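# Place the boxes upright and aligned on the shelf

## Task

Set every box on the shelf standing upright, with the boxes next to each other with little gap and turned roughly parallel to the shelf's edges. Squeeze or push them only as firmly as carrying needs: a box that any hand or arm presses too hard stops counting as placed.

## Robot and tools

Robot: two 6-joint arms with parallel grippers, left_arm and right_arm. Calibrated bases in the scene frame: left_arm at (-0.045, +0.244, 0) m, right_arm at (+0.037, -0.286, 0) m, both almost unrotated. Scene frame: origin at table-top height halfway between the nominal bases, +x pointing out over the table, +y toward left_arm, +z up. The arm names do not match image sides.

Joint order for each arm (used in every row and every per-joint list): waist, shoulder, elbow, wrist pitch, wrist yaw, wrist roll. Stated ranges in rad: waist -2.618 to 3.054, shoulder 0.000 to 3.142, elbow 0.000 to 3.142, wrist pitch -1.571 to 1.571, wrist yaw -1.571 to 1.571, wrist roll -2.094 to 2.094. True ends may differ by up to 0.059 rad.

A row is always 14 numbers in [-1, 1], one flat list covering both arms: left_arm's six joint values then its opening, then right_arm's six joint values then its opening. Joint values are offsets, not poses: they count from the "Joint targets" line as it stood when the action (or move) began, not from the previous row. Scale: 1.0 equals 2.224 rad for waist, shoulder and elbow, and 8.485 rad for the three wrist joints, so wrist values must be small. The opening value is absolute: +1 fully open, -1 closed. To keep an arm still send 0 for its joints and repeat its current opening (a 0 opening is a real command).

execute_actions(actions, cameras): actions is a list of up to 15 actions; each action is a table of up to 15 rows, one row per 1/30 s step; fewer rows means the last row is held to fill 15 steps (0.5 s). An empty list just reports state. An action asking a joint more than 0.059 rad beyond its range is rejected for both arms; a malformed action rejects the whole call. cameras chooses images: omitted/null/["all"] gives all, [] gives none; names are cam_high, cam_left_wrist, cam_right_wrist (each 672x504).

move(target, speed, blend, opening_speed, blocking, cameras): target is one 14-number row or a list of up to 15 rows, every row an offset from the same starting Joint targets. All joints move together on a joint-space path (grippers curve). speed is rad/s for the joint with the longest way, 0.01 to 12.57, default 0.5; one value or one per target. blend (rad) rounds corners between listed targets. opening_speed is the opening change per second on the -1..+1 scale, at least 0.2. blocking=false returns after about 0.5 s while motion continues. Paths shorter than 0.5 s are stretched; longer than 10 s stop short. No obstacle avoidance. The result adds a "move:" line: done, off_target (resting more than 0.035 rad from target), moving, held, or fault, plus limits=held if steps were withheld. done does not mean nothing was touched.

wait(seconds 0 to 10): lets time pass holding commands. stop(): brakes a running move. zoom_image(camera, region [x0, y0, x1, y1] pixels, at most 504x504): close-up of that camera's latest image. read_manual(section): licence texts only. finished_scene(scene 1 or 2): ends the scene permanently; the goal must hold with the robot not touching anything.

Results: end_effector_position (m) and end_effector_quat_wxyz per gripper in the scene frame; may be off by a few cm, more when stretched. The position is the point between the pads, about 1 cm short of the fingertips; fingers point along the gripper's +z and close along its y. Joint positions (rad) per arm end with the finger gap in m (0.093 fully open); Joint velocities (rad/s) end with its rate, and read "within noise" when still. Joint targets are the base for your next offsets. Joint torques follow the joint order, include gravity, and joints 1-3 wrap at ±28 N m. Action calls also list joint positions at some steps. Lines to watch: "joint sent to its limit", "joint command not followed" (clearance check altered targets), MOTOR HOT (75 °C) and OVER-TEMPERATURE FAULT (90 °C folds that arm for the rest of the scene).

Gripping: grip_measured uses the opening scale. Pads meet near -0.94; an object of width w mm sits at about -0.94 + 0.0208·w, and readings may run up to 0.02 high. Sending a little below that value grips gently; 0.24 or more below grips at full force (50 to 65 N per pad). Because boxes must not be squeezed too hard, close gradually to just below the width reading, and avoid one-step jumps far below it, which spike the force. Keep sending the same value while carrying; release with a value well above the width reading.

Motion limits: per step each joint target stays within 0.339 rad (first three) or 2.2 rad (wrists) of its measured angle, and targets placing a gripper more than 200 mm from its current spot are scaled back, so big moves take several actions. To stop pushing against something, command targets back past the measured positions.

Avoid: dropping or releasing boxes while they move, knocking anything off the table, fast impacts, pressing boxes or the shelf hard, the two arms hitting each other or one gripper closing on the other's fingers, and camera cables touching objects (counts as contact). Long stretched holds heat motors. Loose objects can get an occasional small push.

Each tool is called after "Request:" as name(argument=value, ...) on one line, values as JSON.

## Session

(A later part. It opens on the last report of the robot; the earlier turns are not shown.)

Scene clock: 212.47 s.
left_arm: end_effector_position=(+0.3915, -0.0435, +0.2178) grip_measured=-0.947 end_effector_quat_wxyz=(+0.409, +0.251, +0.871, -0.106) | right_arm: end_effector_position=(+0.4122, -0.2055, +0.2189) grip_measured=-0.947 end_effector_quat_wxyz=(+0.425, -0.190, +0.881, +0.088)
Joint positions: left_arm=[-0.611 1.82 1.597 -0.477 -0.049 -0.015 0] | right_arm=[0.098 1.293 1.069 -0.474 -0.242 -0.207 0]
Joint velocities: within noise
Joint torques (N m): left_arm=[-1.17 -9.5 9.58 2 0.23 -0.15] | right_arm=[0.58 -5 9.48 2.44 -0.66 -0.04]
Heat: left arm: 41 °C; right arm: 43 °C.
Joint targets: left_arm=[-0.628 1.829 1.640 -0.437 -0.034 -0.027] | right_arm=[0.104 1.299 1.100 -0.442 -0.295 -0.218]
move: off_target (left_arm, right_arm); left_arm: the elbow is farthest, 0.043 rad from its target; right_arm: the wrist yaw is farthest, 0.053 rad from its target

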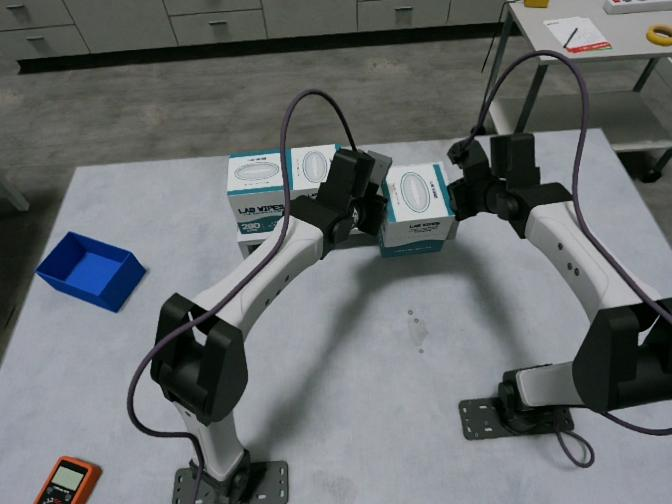

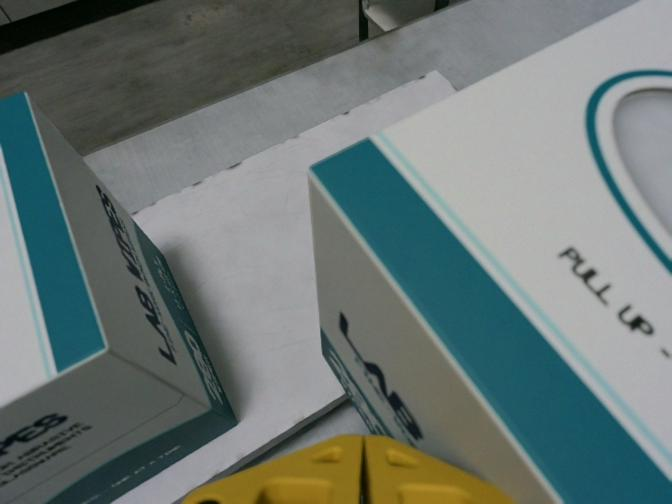

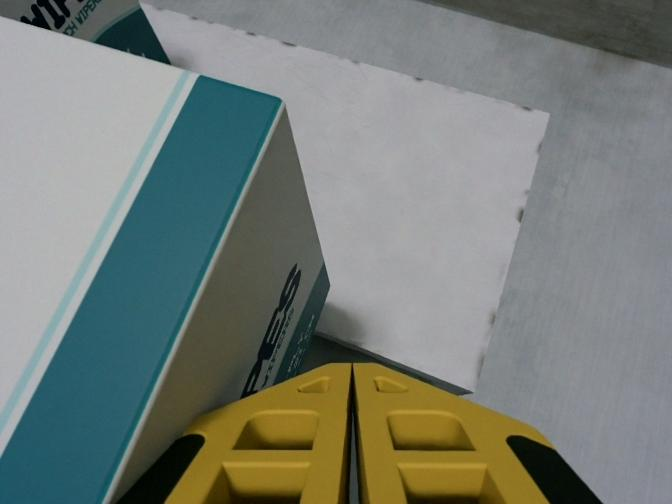

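Request:
move(target=[[0.0064,0.2515,0.3675,-0.0306,-0.003,-0.0025,-0.95,-0.0792,0.2,0.1761,0.0001,-0.0201,-0.0182,-0.95]], speed=0.2)

Request:
zoom_image(camera="cam_high", region=[220, 110, 490, 270])

Scene clock: 217.60 s.
left_arm: end_effector_position=(+0.4940, -0.0980, +0.2107) grip_measured=-0.947 end_effector_quat_wxyz=(+0.414, +0.228, +0.876, -0.090) | right_arm: end_effector_position=(+0.5251, -0.2561, +0.2118) grip_measured=-0.947 end_effector_quat_wxyz=(+0.427, -0.210, +0.874, +0.095)
Joint positions: left_arm=[-0.602 2.377 2.418 -0.739 -0.092 -0.036 0] | right_arm=[-0.084 1.736 1.462 -0.463 -0.409 -0.364 0]
Joint velocities: within noise
Joint torques (N m): left_arm=[-0.64 -13.71 9.2 2.03 0.34 -0.12] | right_arm=[1.14 -9.29 9.37 2.22 -0.77 -0.03]
Heat: left arm: 41 °C; right arm: 43 °C.
Joint targets: left_arm=[-0.613 2.388 2.457 -0.697 -0.060 -0.048] | right_arm=[-0.073 1.744 1.492 -0.441 -0.466 -0.373]
move: off_target (left_arm, right_arm); left_arm: the wrist pitch is farthest, 0.042 rad from its target; right_arm: the wrist yaw is farthest, 0.056 rad from its target

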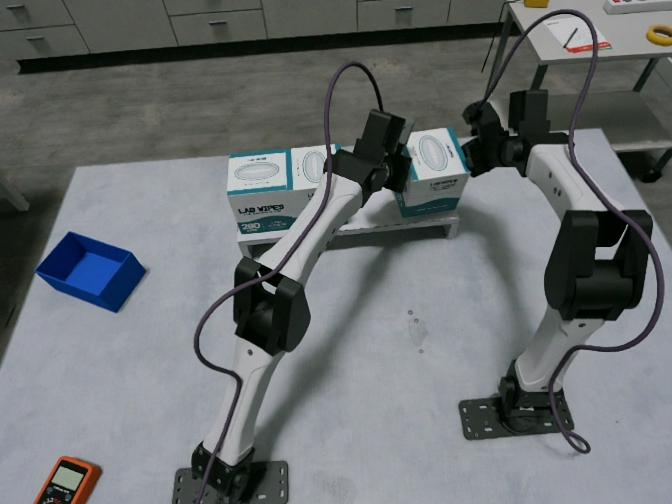

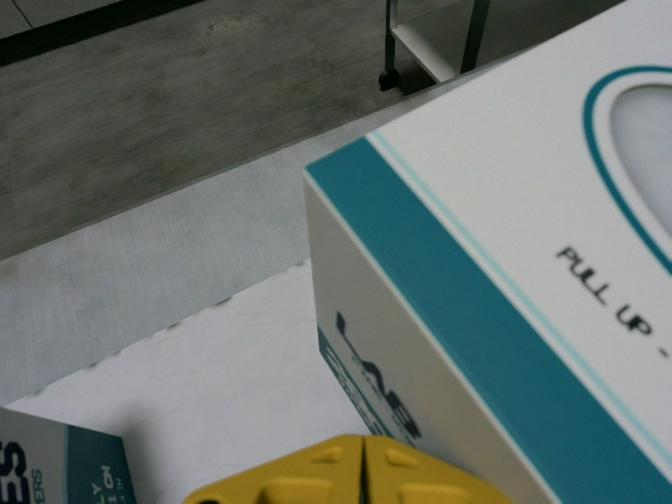

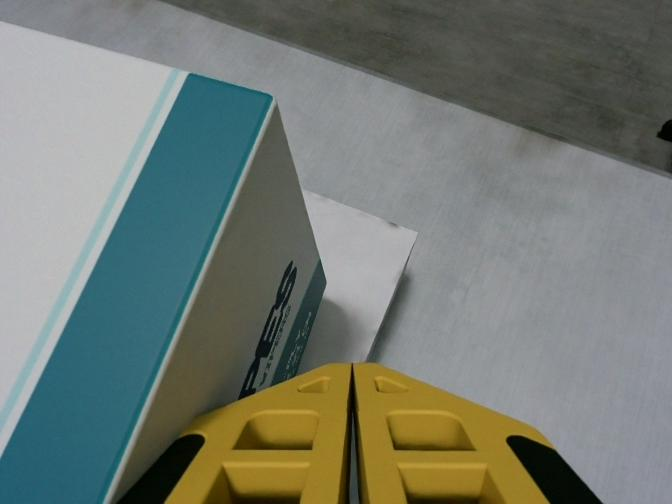

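Scaled by 1.867 from the camera's 672x504 image, which has a finer 960x720 frame.

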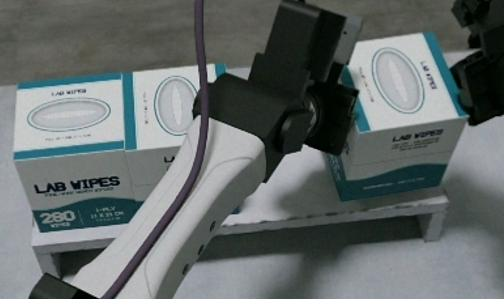

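Request:
move(target=[0.0013,-0.0202,-0.0674,0.0124,0,0,-0.95,0,-0.0067,-0.0495,0.0112,0,0,-0.95], speed=0.1)

Request:
zoom_image(camera="cam_high", region=[220, 110, 490, 270])

Scene clock: 220.47 s.
left_arm: end_effector_position=(+0.4956, -0.0979, +0.1784) grip_measured=-0.947 end_effector_quat_wxyz=(+0.401, +0.229, +0.883, -0.086) | right_arm: end_effector_position=(+0.5281, -0.2557, +0.1993) grip_measured=-0.947 end_effector_quat_wxyz=(+0.440, -0.213, +0.867, +0.093)
Joint positions: left_arm=[-0.601 2.377 2.309 -0.66 -0.092 -0.038 0] | right_arm=[-0.085 1.736 1.391 -0.364 -0.415 -0.364 0]
Joint velocities: within noise
Joint torques (N m): left_arm=[-0.57 -18.03 5.82 2.21 0.41 -0.13] | right_arm=[1.28 -10.71 6.11 2.23 -0.71 -0.02]
Heat: left arm: 41 °C; right arm: 43 °C.
Joint targets: left_arm=[-0.610 2.343 2.307 -0.591 -0.060 -0.048] | right_arm=[-0.073 1.729 1.381 -0.346 -0.466 -0.373]
move: off_target (left_arm, right_arm); left_arm: the wrist pitch is farthest, 0.069 rad from its target; right_arm: the wrist yaw is farthest, 0.051 rad from its target

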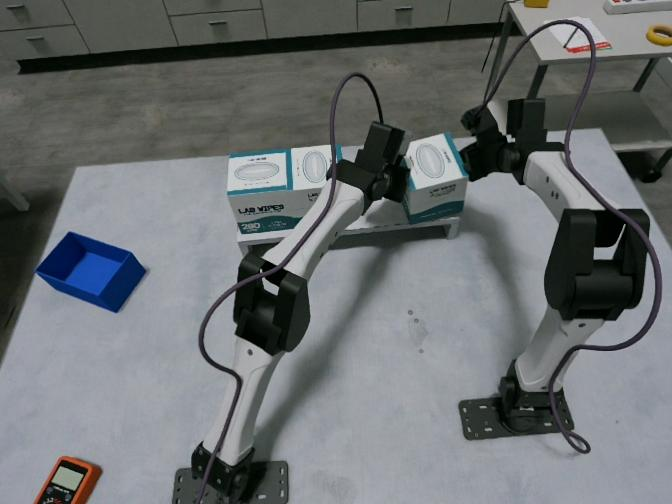

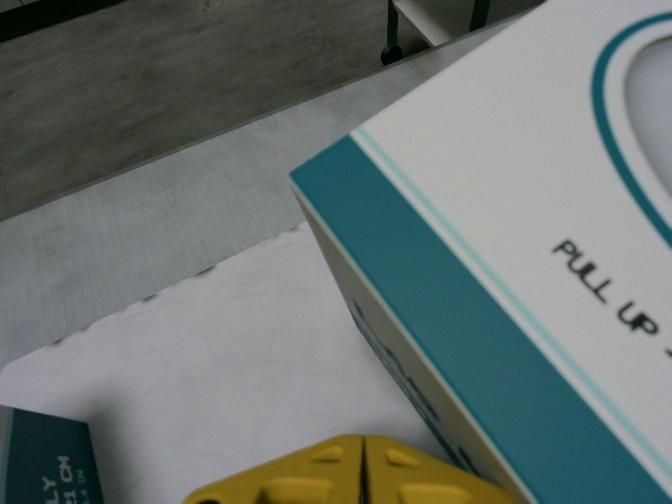

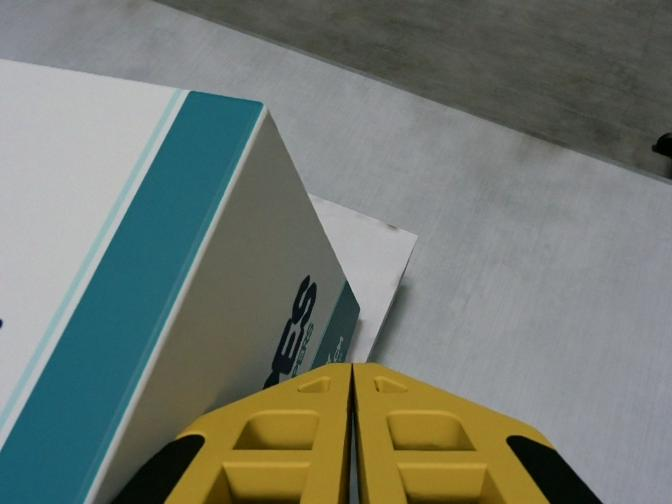

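Scaled by 1.867 from the camera's 672x504 image, which has a finer 960x720 frame.

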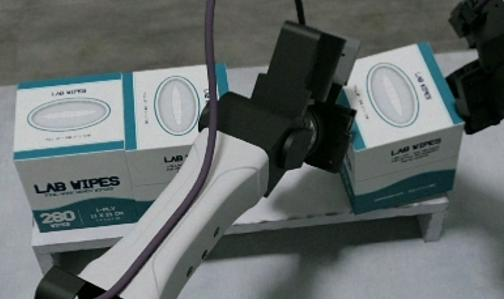

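Request:
move(target=[0,0,0,0,0,0,-0.95,0,-0.0175,-0.0295,0.008,0,0,-0.95], speed=0.08)

Request:
zoom_image(camera="cam_high", region=[220, 110, 490, 270])

Scene clock: 221.90 s.
left_arm: end_effector_position=(+0.4958, -0.0974, +0.1779) grip_measured=-0.947 end_effector_quat_wxyz=(+0.401, +0.229, +0.883, -0.085) | right_arm: end_effector_position=(+0.5247, -0.2564, +0.1854) grip_measured=-0.947 end_effector_quat_wxyz=(+0.442, -0.212, +0.867, +0.092)
Joint positions: left_arm=[-0.6 2.377 2.308 -0.66 -0.092 -0.038 0] | right_arm=[-0.087 1.728 1.324 -0.301 -0.415 -0.364 0]
Joint velocities: within noise
Joint torques (N m): left_arm=[-0.69 -18.1 6.11 2.25 0.35 -0.12] | right_arm=[1.42 -13.45 6.22 2.3 -0.72 -0.02]
Heat: left arm: 41 °C; right arm: 43 °C.
Joint targets: left_arm=[-0.610 2.343 2.307 -0.591 -0.060 -0.048] | right_arm=[-0.073 1.690 1.316 -0.278 -0.466 -0.373]
move: off_target (left_arm, right_arm); left_arm: the wrist pitch is farthest, 0.069 rad from its target; right_arm: the wrist yaw is farthest, 0.051 rad from its target

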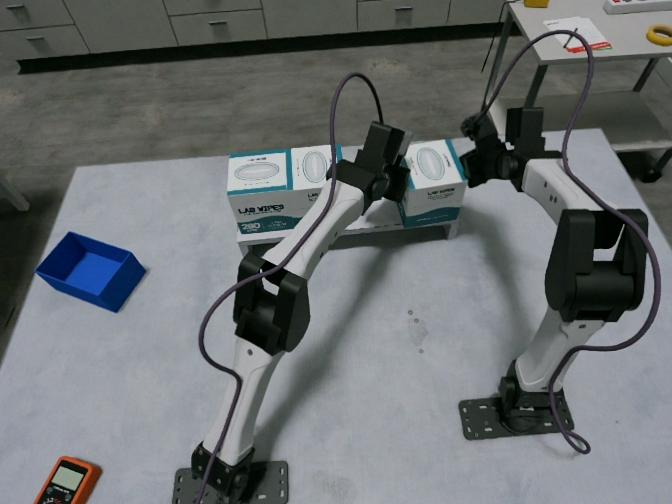

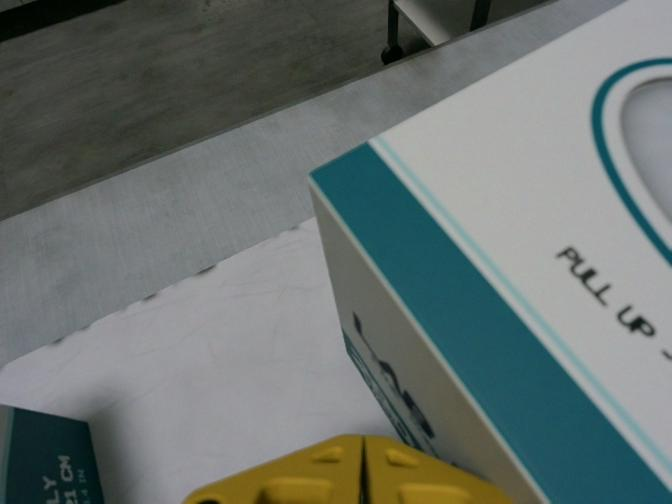

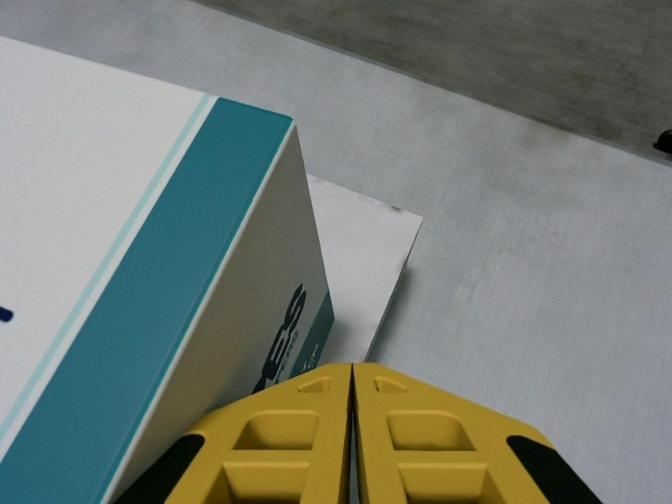

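Scaled by 1.867 from the camera's 672x504 image, which has a finer 960x720 frame.

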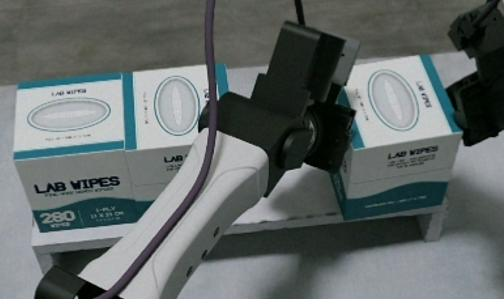

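Request:
move(target=[0,0,-0.005,0,0,0,-0.95,0,0,-0.008,0,0,0,-0.95], speed=0.06, cameras=["cam_high"])

Request:
zoom_image(camera="cam_high", region=[340, 110, 490, 260])

Scene clock: 222.80 s.
left_arm: end_effector_position=(+0.4964, -0.0979, +0.1768) grip_measured=-0.947 end_effector_quat_wxyz=(+0.402, +0.228, +0.882, -0.086) | right_arm: end_effector_position=(+0.5239, -0.2569, +0.1834) grip_measured=-0.947 end_effector_quat_wxyz=(+0.443, -0.212, +0.866, +0.091)
Joint positions: left_arm=[-0.6 2.377 2.301 -0.65 -0.092 -0.039 0] | right_arm=[-0.088 1.725 1.31 -0.286 -0.415 -0.364 0]
Joint velocities: within noise
Joint torques (N m): left_arm=[-0.62 -18.03 5.7 2.19 0.36 -0.12] | right_arm=[1.48 -13.09 5.89 2.12 -0.69 -0.03]
Heat: left arm: 41 °C; right arm: 43 °C.
Joint targets: left_arm=[-0.610 2.343 2.297 -0.592 -0.060 -0.049] | right_arm=[-0.073 1.690 1.298 -0.278 -0.466 -0.373]
move: off_target (left_arm, right_arm); left_arm: the wrist pitch is farthest, 0.059 rad from its target; right_arm: the wrist yaw is farthest, 0.051 rad from its target
Images, in order (width x height): cam_high 672x504.

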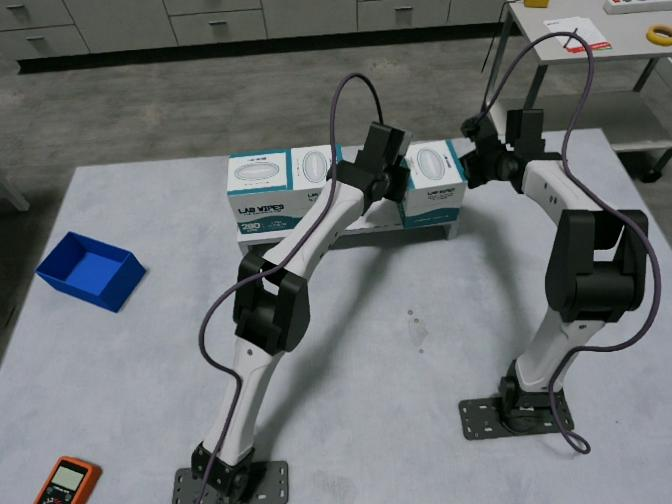

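Scaled by 3.360 from the camera's 672x504 image, which has a finer 960x720 frame.

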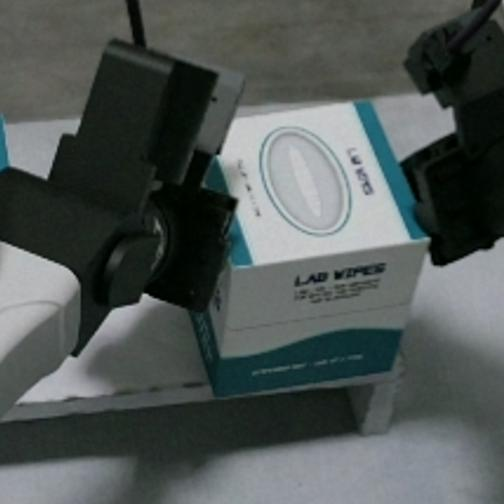

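Request:
move(target=[[0.0095,0,0,0,-0.0036,0,-0.95,-0.0045,0,0,0,0.002,0,-0.95],[0.0145,0,0,0,-0.0036,0,-0.95,-0.0045,0,0,0,0.002,0,-0.95]], speed=0.05)

Request:
zoom_image(camera="cam_high", region=[300, 110, 490, 260])

Scene clock: 224.30 s.
left_arm: end_effector_position=(+0.5048, -0.0902, +0.1798) grip_measured=-0.947 end_effector_quat_wxyz=(+0.411, +0.219, +0.881, -0.085) | right_arm: end_effector_position=(+0.5235, -0.2555, +0.1837) grip_measured=-0.947 end_effector_quat_wxyz=(+0.444, -0.213, +0.865, +0.095)
Joint positions: left_arm=[-0.583 2.377 2.299 -0.63 -0.092 -0.039 0] | right_arm=[-0.088 1.725 1.309 -0.286 -0.424 -0.364 0]
Joint velocities: within noise
Joint torques (N m): left_arm=[0.54 -17.99 5.83 1.98 0.01 -0.1] | right_arm=[0.57 -13.14 5.97 2.1 -0.41 -0.01]
Heat: left arm: 41 °C; right arm: 43 °C.
Joint targets: left_arm=[-0.578 2.343 2.297 -0.591 -0.090 -0.049] | right_arm=[-0.083 1.690 1.298 -0.278 -0.449 -0.373]
move: off_target (left_arm); left_arm: the wrist pitch is farthest, 0.038 rad from its target

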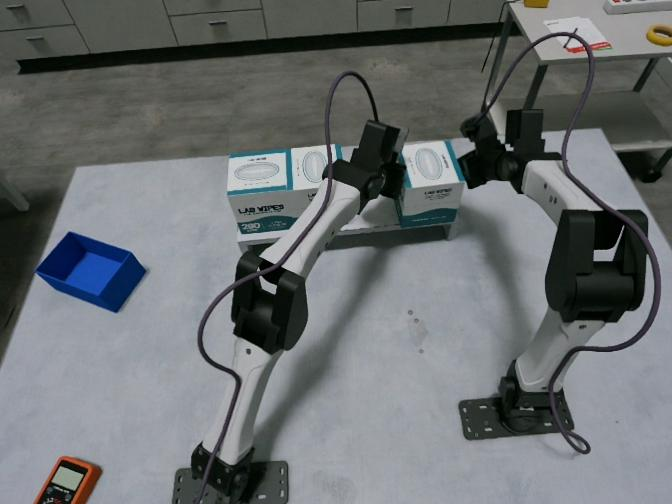

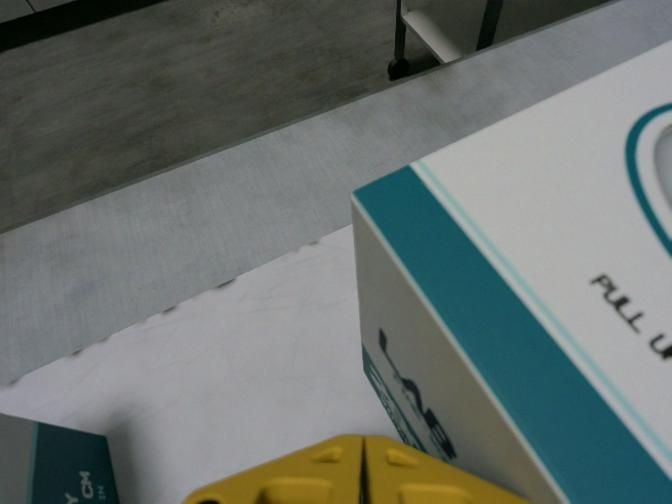

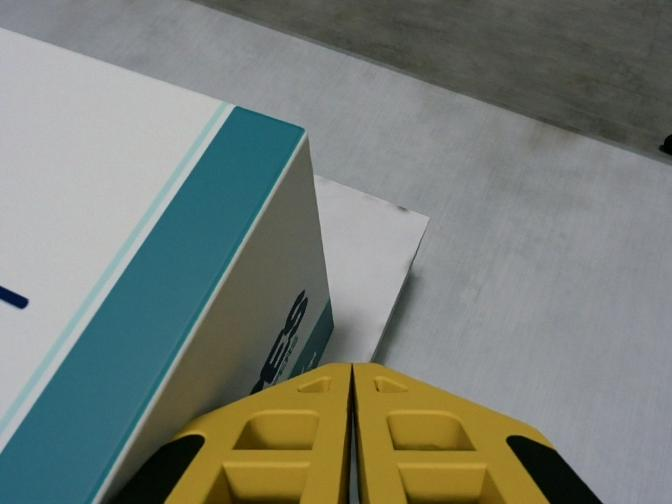

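Scaled by 2.653 from the camera's 672x504 image, which has a finer 960x720 frame.

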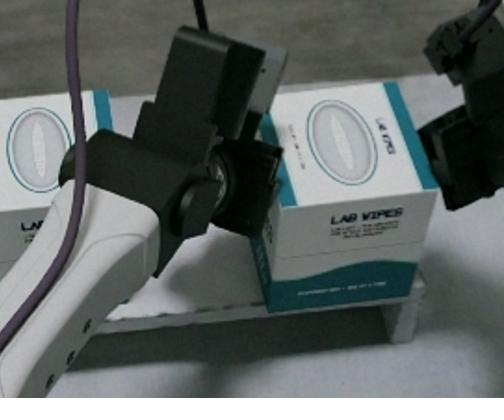

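Request:
move(target=[[0,0.005,0.137,-0.0318,0,0,-0.95,0,0,0,0,0,0,-0.95]], speed=0.25, cameras=["cam_high"])

Request:
zoom_image(camera="cam_high", region=[300, 110, 490, 260])

Scene clock: 226.33 s.
left_arm: end_effector_position=(+0.4931, -0.0827, +0.2529) grip_measured=-0.947 end_effector_quat_wxyz=(+0.429, +0.216, +0.872, -0.091) | right_arm: end_effector_position=(+0.5235, -0.2553, +0.1838) grip_measured=-0.947 end_effector_quat_wxyz=(+0.444, -0.214, +0.865, +0.096)
Joint positions: left_arm=[-0.583 2.377 2.572 -0.861 -0.092 -0.039 0] | right_arm=[-0.088 1.725 1.309 -0.286 -0.425 -0.364 0]
Joint velocities: within noise
Joint torques (N m): left_arm=[0.58 -16.58 8.18 1.69 0.03 -0.1] | right_arm=[0.53 -13.05 5.93 2.11 -0.39 -0.03]
Heat: left arm: 42 °C; right arm: 43 °C.
Joint targets: left_arm=[-0.578 2.354 2.601 -0.861 -0.090 -0.049] | right_arm=[-0.083 1.690 1.298 -0.278 -0.449 -0.373]
move: done
Images, in order (width x height): cam_high 672x504.

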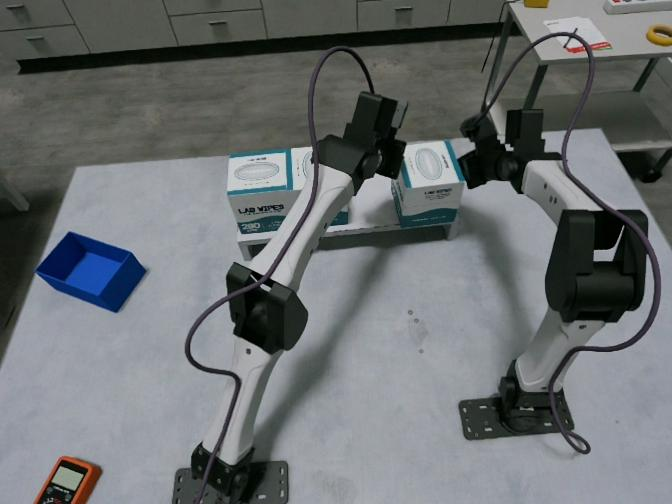

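Scaled by 2.653 from the camera's 672x504 image, which has a finer 960x720 frame.

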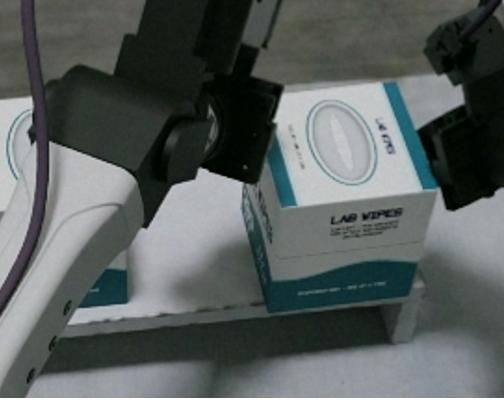

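Request:
move(target=[[0,-0.19,-0.28,0.019,0.005,0.004,-0.95,-0.018,0,0,0,0,0,-0.95],[0.0283,-0.3808,-0.5661,0.0387,0.0127,0.0075,-0.95,-0.0189,0.0576,0.0099,-0.0002,-0.0013,-0.0064,-0.95],[0.0283,-0.3808,-0.5661,0.0387,0.0127,0.0075,-0.95,0.0585,0.0728,0.0315,0.0051,0.0134,0.009,-0.95]], speed=[0.4,0.5,0.08], blend=[0.03,0,0])

Request:
zoom_image(camera="cam_high", region=[220, 110, 490, 270])

Scene clock: 232.90 s.
left_arm: end_effector_position=(+0.3385, +0.0285, +0.2196) grip_measured=-0.947 end_effector_quat_wxyz=(+0.378, +0.234, +0.890, -0.101) | right_arm: end_effector_position=(+0.5367, -0.2049, +0.1456) grip_measured=-0.947 end_effector_quat_wxyz=(+0.409, -0.227, +0.878, +0.106)
Joint positions: left_arm=[-0.521 1.545 1.346 -0.568 0.008 0.002 0] | right_arm=[0.04 1.837 1.342 -0.257 -0.346 -0.307 0]
Joint velocities: within noise
Joint torques (N m): left_arm=[0.72 -11.25 5.79 1.87 0.14 0.13] | right_arm=[0.85 -9.47 9.01 2.24 0.05 0.15]
Heat: left arm: 43 °C; right arm: 43 °C.
Joint targets: left_arm=[-0.515 1.507 1.342 -0.533 0.017 0.015] | right_arm=[0.048 1.852 1.368 -0.234 -0.335 -0.296]
move: off_target (left_arm); left_arm: the shoulder is farthest, 0.038 rad from its target

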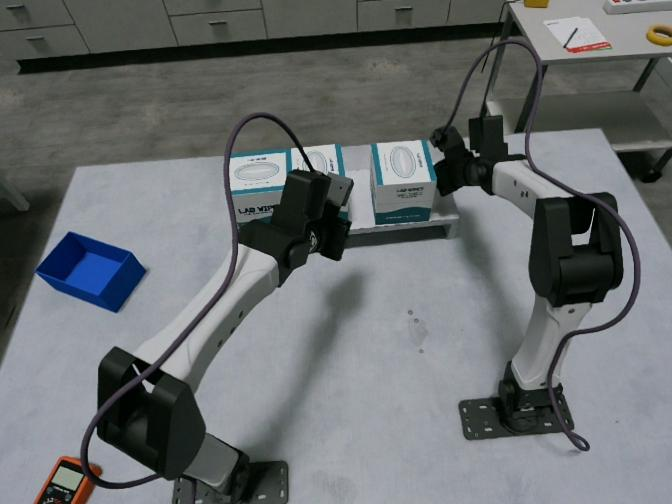

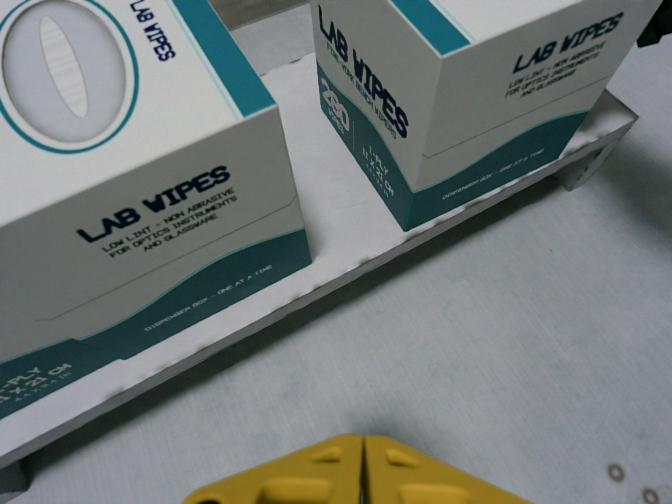

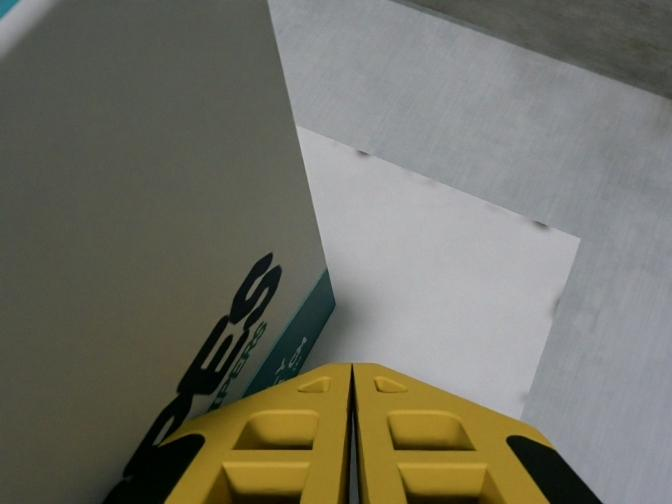

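Scaled by 1.867 from the camera's 672x504 image, which has a finer 960x720 frame.

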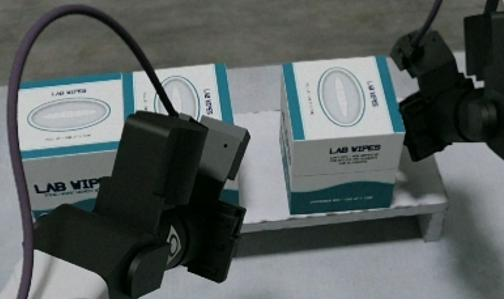

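Request:
move(target=[0,0,0,0,0,0,-0.95,0.0517,0.027,0.0337,0.0014,0.01,0.0095,-0.95], speed=0.08)

Request:
zoom_image(camera="cam_high", region=[220, 110, 490, 270])

Scene clock: 236.13 s.
left_arm: end_effector_position=(+0.3385, +0.0285, +0.2196) grip_measured=-0.947 end_effector_quat_wxyz=(+0.378, +0.234, +0.890, -0.101) | right_arm: end_effector_position=(+0.5495, -0.1577, +0.1469) grip_measured=-0.947 end_effector_quat_wxyz=(+0.411, -0.227, +0.877, +0.106)
Joint positions: left_arm=[-0.521 1.545 1.346 -0.568 0.008 0.002 0] | right_arm=[0.155 1.896 1.417 -0.245 -0.262 -0.227 0]
Joint velocities: within noise
Joint torques (N m): left_arm=[0.79 -11.33 5.74 1.94 0.21 0.15] | right_arm=[0.8 -10.04 9.02 2.3 0.09 0.14]
Heat: left arm: 43 °C; right arm: 43 °C.
Joint targets: left_arm=[-0.515 1.507 1.342 -0.533 0.017 0.015] | right_arm=[0.162 1.912 1.443 -0.223 -0.250 -0.216]
move: off_target (left_arm); left_arm: the shoulder is farthest, 0.038 rad from its target

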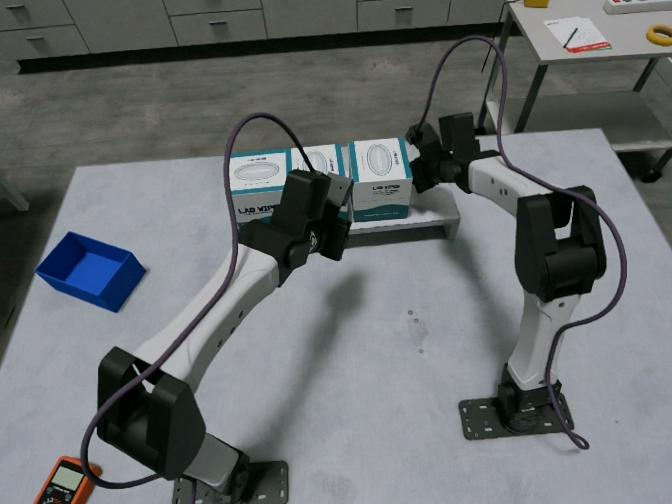

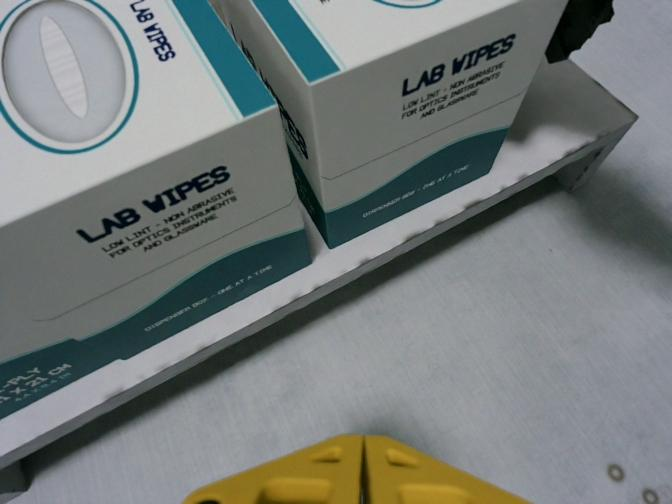

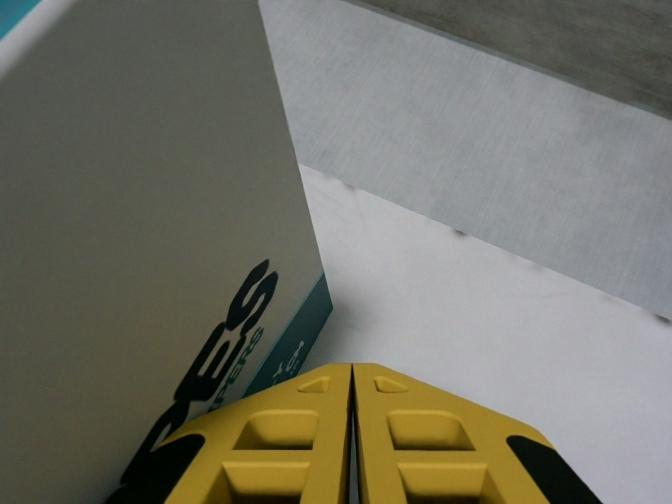

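Scaled by 1.867 from the camera's 672x504 image, which has a finer 960x720 frame.

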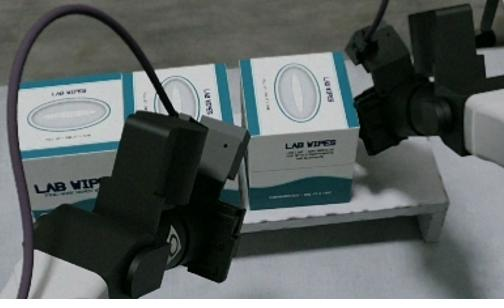

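Request:
move(target=[[0,0,0,0,0,0,-0.95,-0.0135,0,0,0,0,0,-0.95],[0,0,0,0,0,0,-0.95,-0.022,0.0337,0.049,-0.0055,-0.0047,-0.0044,-0.95],[0,0,0,0,0,0,-0.95,0.0054,0.0364,0.0526,-0.0046,0.0008,0.0008,-0.95]], speed=[0.15,0.15,0.06])

Request:
zoom_image(camera="cam_high", region=[300, 120, 440, 240])

Scene clock: 239.07 s.
left_arm: end_effector_position=(+0.3386, +0.0285, +0.2196) grip_measured=-0.947 end_effector_quat_wxyz=(+0.378, +0.234, +0.890, -0.101) | right_arm: end_effector_position=(+0.5745, -0.1490, +0.1534) grip_measured=-0.947 end_effector_quat_wxyz=(+0.423, -0.228, +0.871, +0.104)
Joint positions: left_arm=[-0.521 1.545 1.346 -0.567 0.008 0.002 0] | right_arm=[0.166 1.976 1.534 -0.254 -0.253 -0.22 0]
Joint velocities: within noise
Joint torques (N m): left_arm=[0.65 -11.41 5.78 1.87 0.16 0.17] | right_arm=[0.9 -10.82 9.05 2 0.07 0.14]
Heat: left arm: 42 °C; right arm: 43 °C.
Joint targets: left_arm=[-0.515 1.507 1.342 -0.533 0.017 0.015] | right_arm=[0.175 1.993 1.560 -0.262 -0.243 -0.209]
move: off_target (left_arm); left_arm: the shoulder is farthest, 0.038 rad from its target

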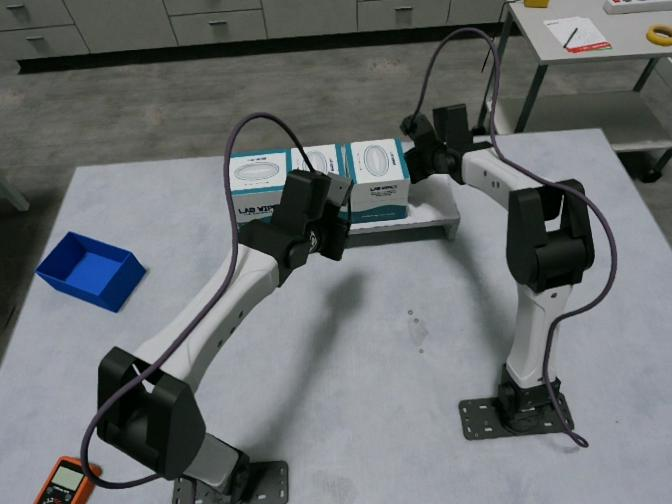

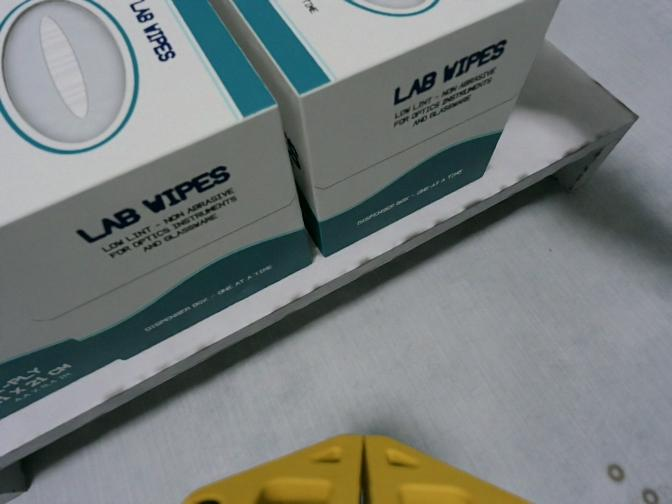

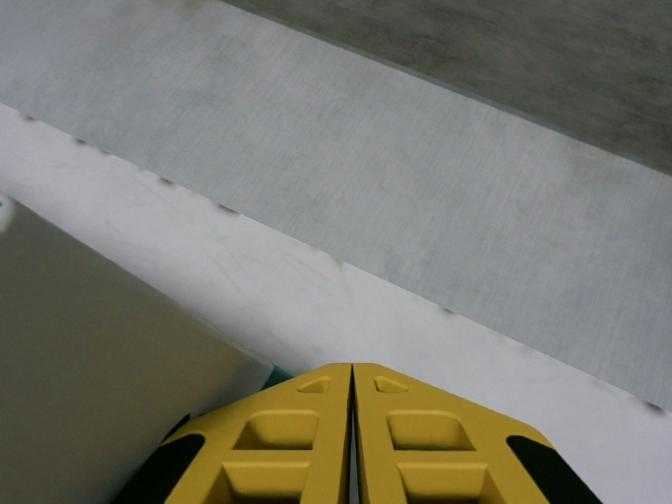

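Scaled by 3.600 from the camera's 672x504 image, which has a finer 960x720 frame.

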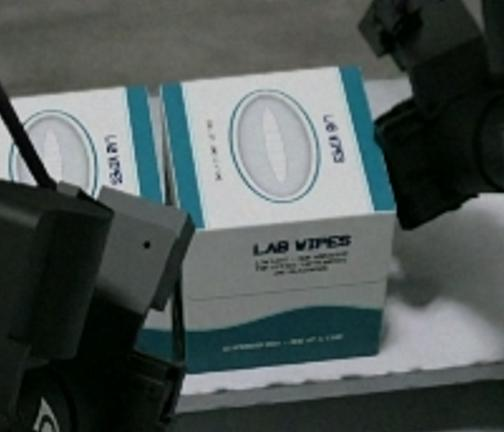

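Request:
move(target=[0,0,0,0,0,0,-0.95,0.0054,0,0,0,0,0,-0.95], speed=0.05, cameras=["cam_high","cam_left_wrist"])

Request:
zoom_image(camera="cam_high", region=[300, 120, 440, 240])

Scene clock: 239.93 s.
left_arm: end_effector_position=(+0.3386, +0.0285, +0.2196) grip_measured=-0.947 end_effector_quat_wxyz=(+0.378, +0.234, +0.890, -0.101) | right_arm: end_effector_position=(+0.5731, -0.1437, +0.1534) grip_measured=-0.947 end_effector_quat_wxyz=(+0.422, -0.231, +0.870, +0.106)
Joint positions: left_arm=[-0.521 1.545 1.346 -0.567 0.008 0.002 0] | right_arm=[0.176 1.976 1.534 -0.254 -0.251 -0.218 0]
Joint velocities: within noise
Joint torques (N m): left_arm=[0.75 -11.41 5.78 1.9 0.17 0.17] | right_arm=[1.05 -10.78 9.14 2 0.04 0.14]
Heat: left arm: 42 °C; right arm: 43 °C.
Joint targets: left_arm=[-0.515 1.507 1.342 -0.533 0.017 0.015] | right_arm=[0.186 1.993 1.560 -0.262 -0.243 -0.209]
move: off_target (left_arm); left_arm: the shoulder is farthest, 0.038 rad from its target
Images, in order (width x height): cam_high 672x504, cam_left_wrist 672x504.

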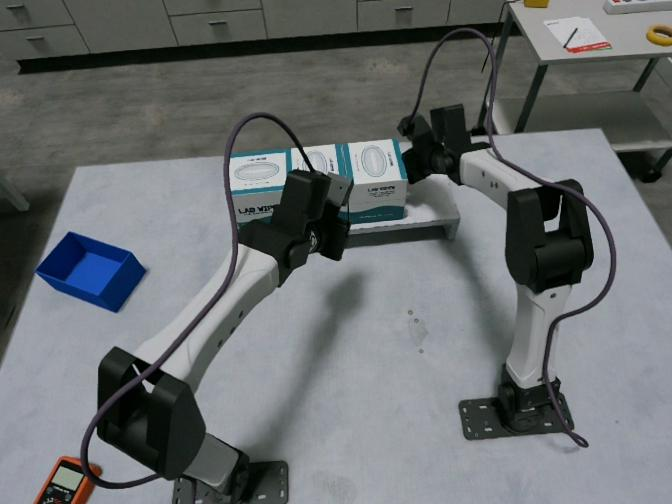

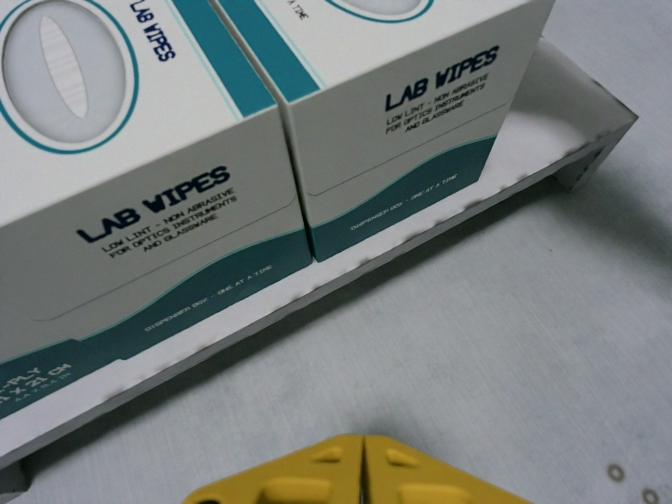

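Scaled by 3.600 from the camera's 672x504 image, which has a finer 960x720 frame.

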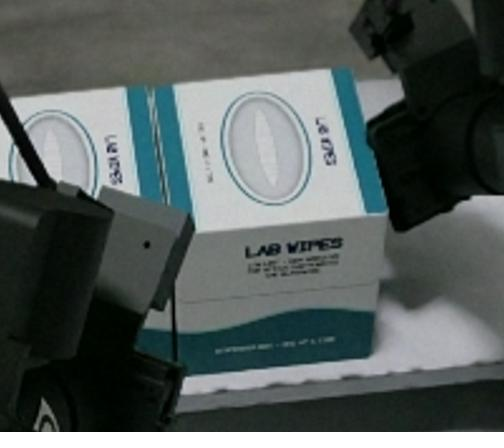

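Almost flush; one more small step.

Request:
move(target=[0,0,0,0,0,0,-0.95,0.0045,0,0,0,0,0,-0.95], speed=0.05, cameras=["cam_high","cam_left_wrist"])

Request:
zoom_image(camera="cam_high", region=[300, 120, 440, 240])

Scene clock: 240.73 s.
left_arm: end_effector_position=(+0.3386, +0.0285, +0.2196) grip_measured=-0.947 end_effector_quat_wxyz=(+0.378, +0.234, +0.890, -0.101) | right_arm: end_effector_position=(+0.5724, -0.1406, +0.1533) grip_measured=-0.947 end_effector_quat_wxyz=(+0.422, -0.234, +0.870, +0.106)
Joint positions: left_arm=[-0.521 1.545 1.346 -0.567 0.008 0.002 0] | right_arm=[0.183 1.976 1.534 -0.254 -0.247 -0.218 0]
Joint velocities: within noise
Joint torques (N m): left_arm=[0.85 -11.29 5.68 1.9 0.15 0.14] | right_arm=[1.37 -10.85 9.06 2.01 0.01 0.12]
Heat: left arm: 42 °C; right arm: 43 °C.
Joint targets: left_arm=[-0.515 1.507 1.342 -0.533 0.017 0.015] | right_arm=[0.196 1.993 1.560 -0.262 -0.244 -0.209]
move: off_target (left_arm); left_arm: the shoulder is farthest, 0.038 rad from its target
Images, in order (width x height): cam_high 672x504, cam_left_wrist 672x504.

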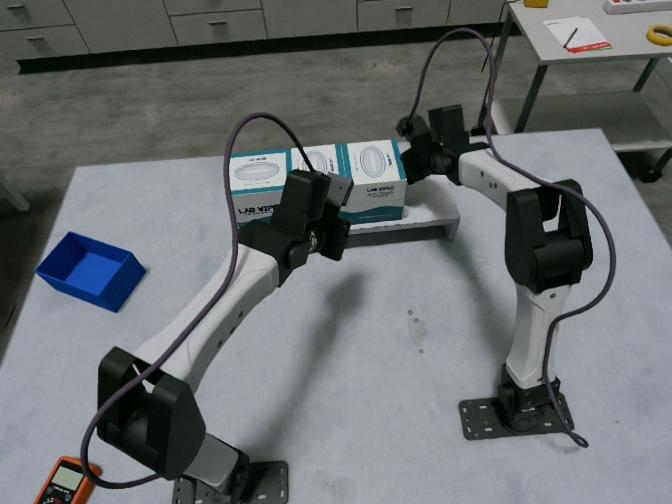

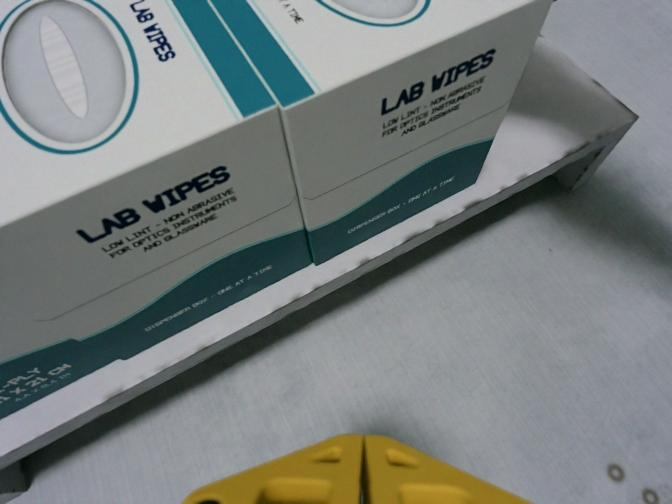

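Scaled by 3.600 from the camera's 672x504 image, which has a finer 960x720 frame.

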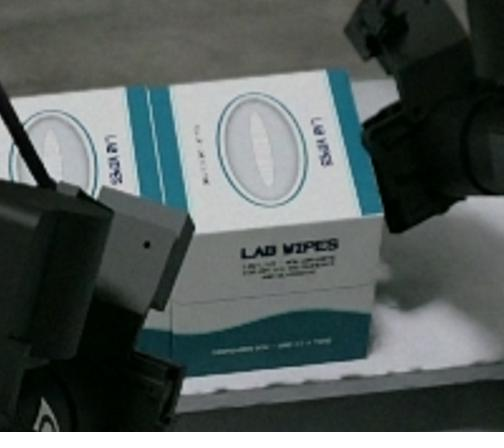

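Request:
move(target=[[0,0,0,0,0,0,-0.95,-0.01,0,0,0,0,0,-0.95],[0,0,0,0,0,0,-0.95,-0.05,0,0,0,0,0,-0.95],[0,-0.15,-0.15,0,0,0,-0.95,-0.16,-0.2,-0.15,0,0,0,-0.95]], speed=[0.06,0.15,0.4], blend=[0.005,0.02,0])

Request:
zoom_image(camera="cam_high", region=[220, 120, 480, 270])

Scene clock: 243.47 s.
left_arm: end_effector_position=(+0.2632, +0.0704, +0.2094) grip_measured=-0.947 end_effector_quat_wxyz=(+0.388, +0.233, +0.886, -0.104) | right_arm: end_effector_position=(+0.5055, -0.3146, +0.2225) grip_measured=-0.947 end_effector_quat_wxyz=(+0.479, -0.088, +0.873, +0.022)
Joint positions: left_arm=[-0.521 1.196 1.013 -0.56 0.008 0.002 0] | right_arm=[-0.156 1.568 1.237 -0.258 -0.247 -0.218 0]
Joint velocities: within noise
Joint torques (N m): left_arm=[0.8 -6.71 5.74 1.85 0.16 0.13] | right_arm=[-0.25 -10.39 6.16 2.16 0.02 0.14]
Heat: left arm: 41 °C; right arm: 44 °C.
Joint targets: left_arm=[-0.515 1.173 1.008 -0.533 0.017 0.015] | right_arm=[-0.159 1.548 1.226 -0.262 -0.243 -0.209]
move: done

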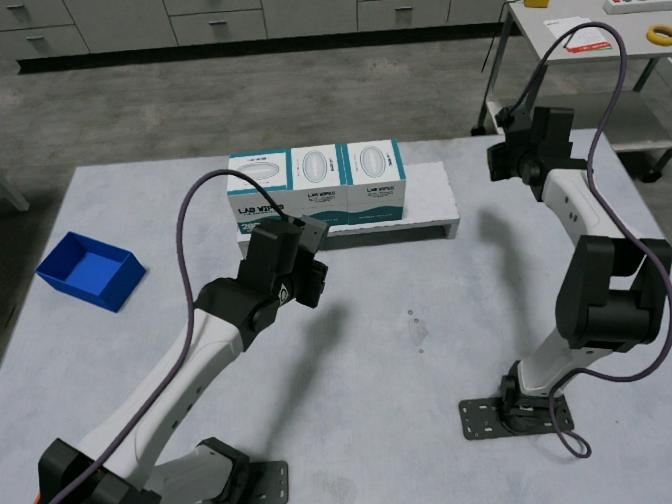

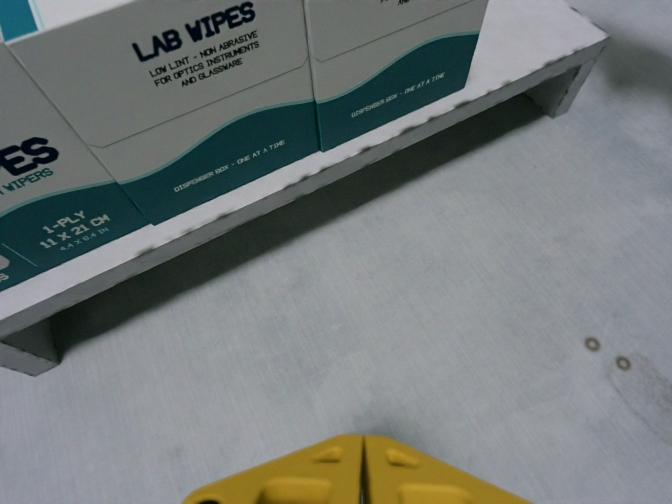

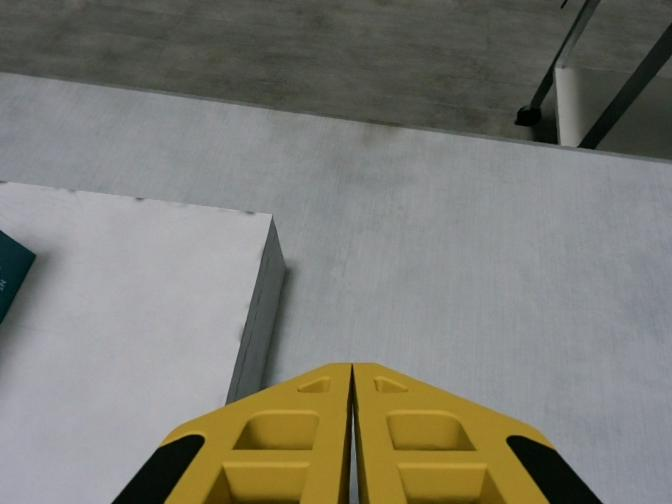

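Scaled by 1.938 from the camera's 672x504 image, which has a finer 960x720 frame.

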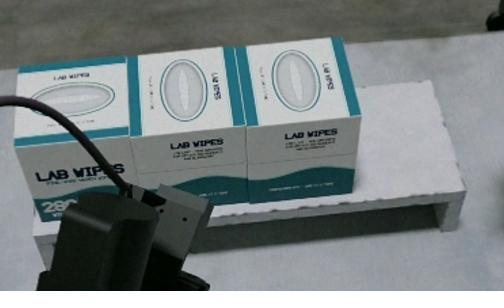

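Request:
zoom_image(camera="cam_high", region=[220, 140, 300, 270])

Scaled by 3.877 from the camera's 672x504 image, which has a finer 960x720 frame.

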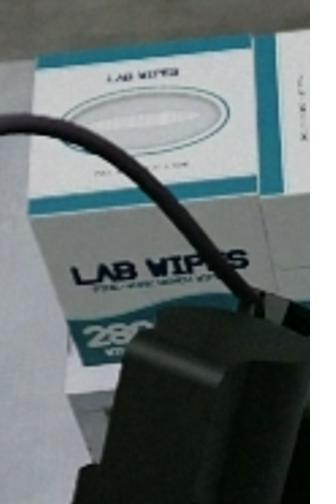

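Request:
finished_scene(scene=2)

The scene is finished: the task was done.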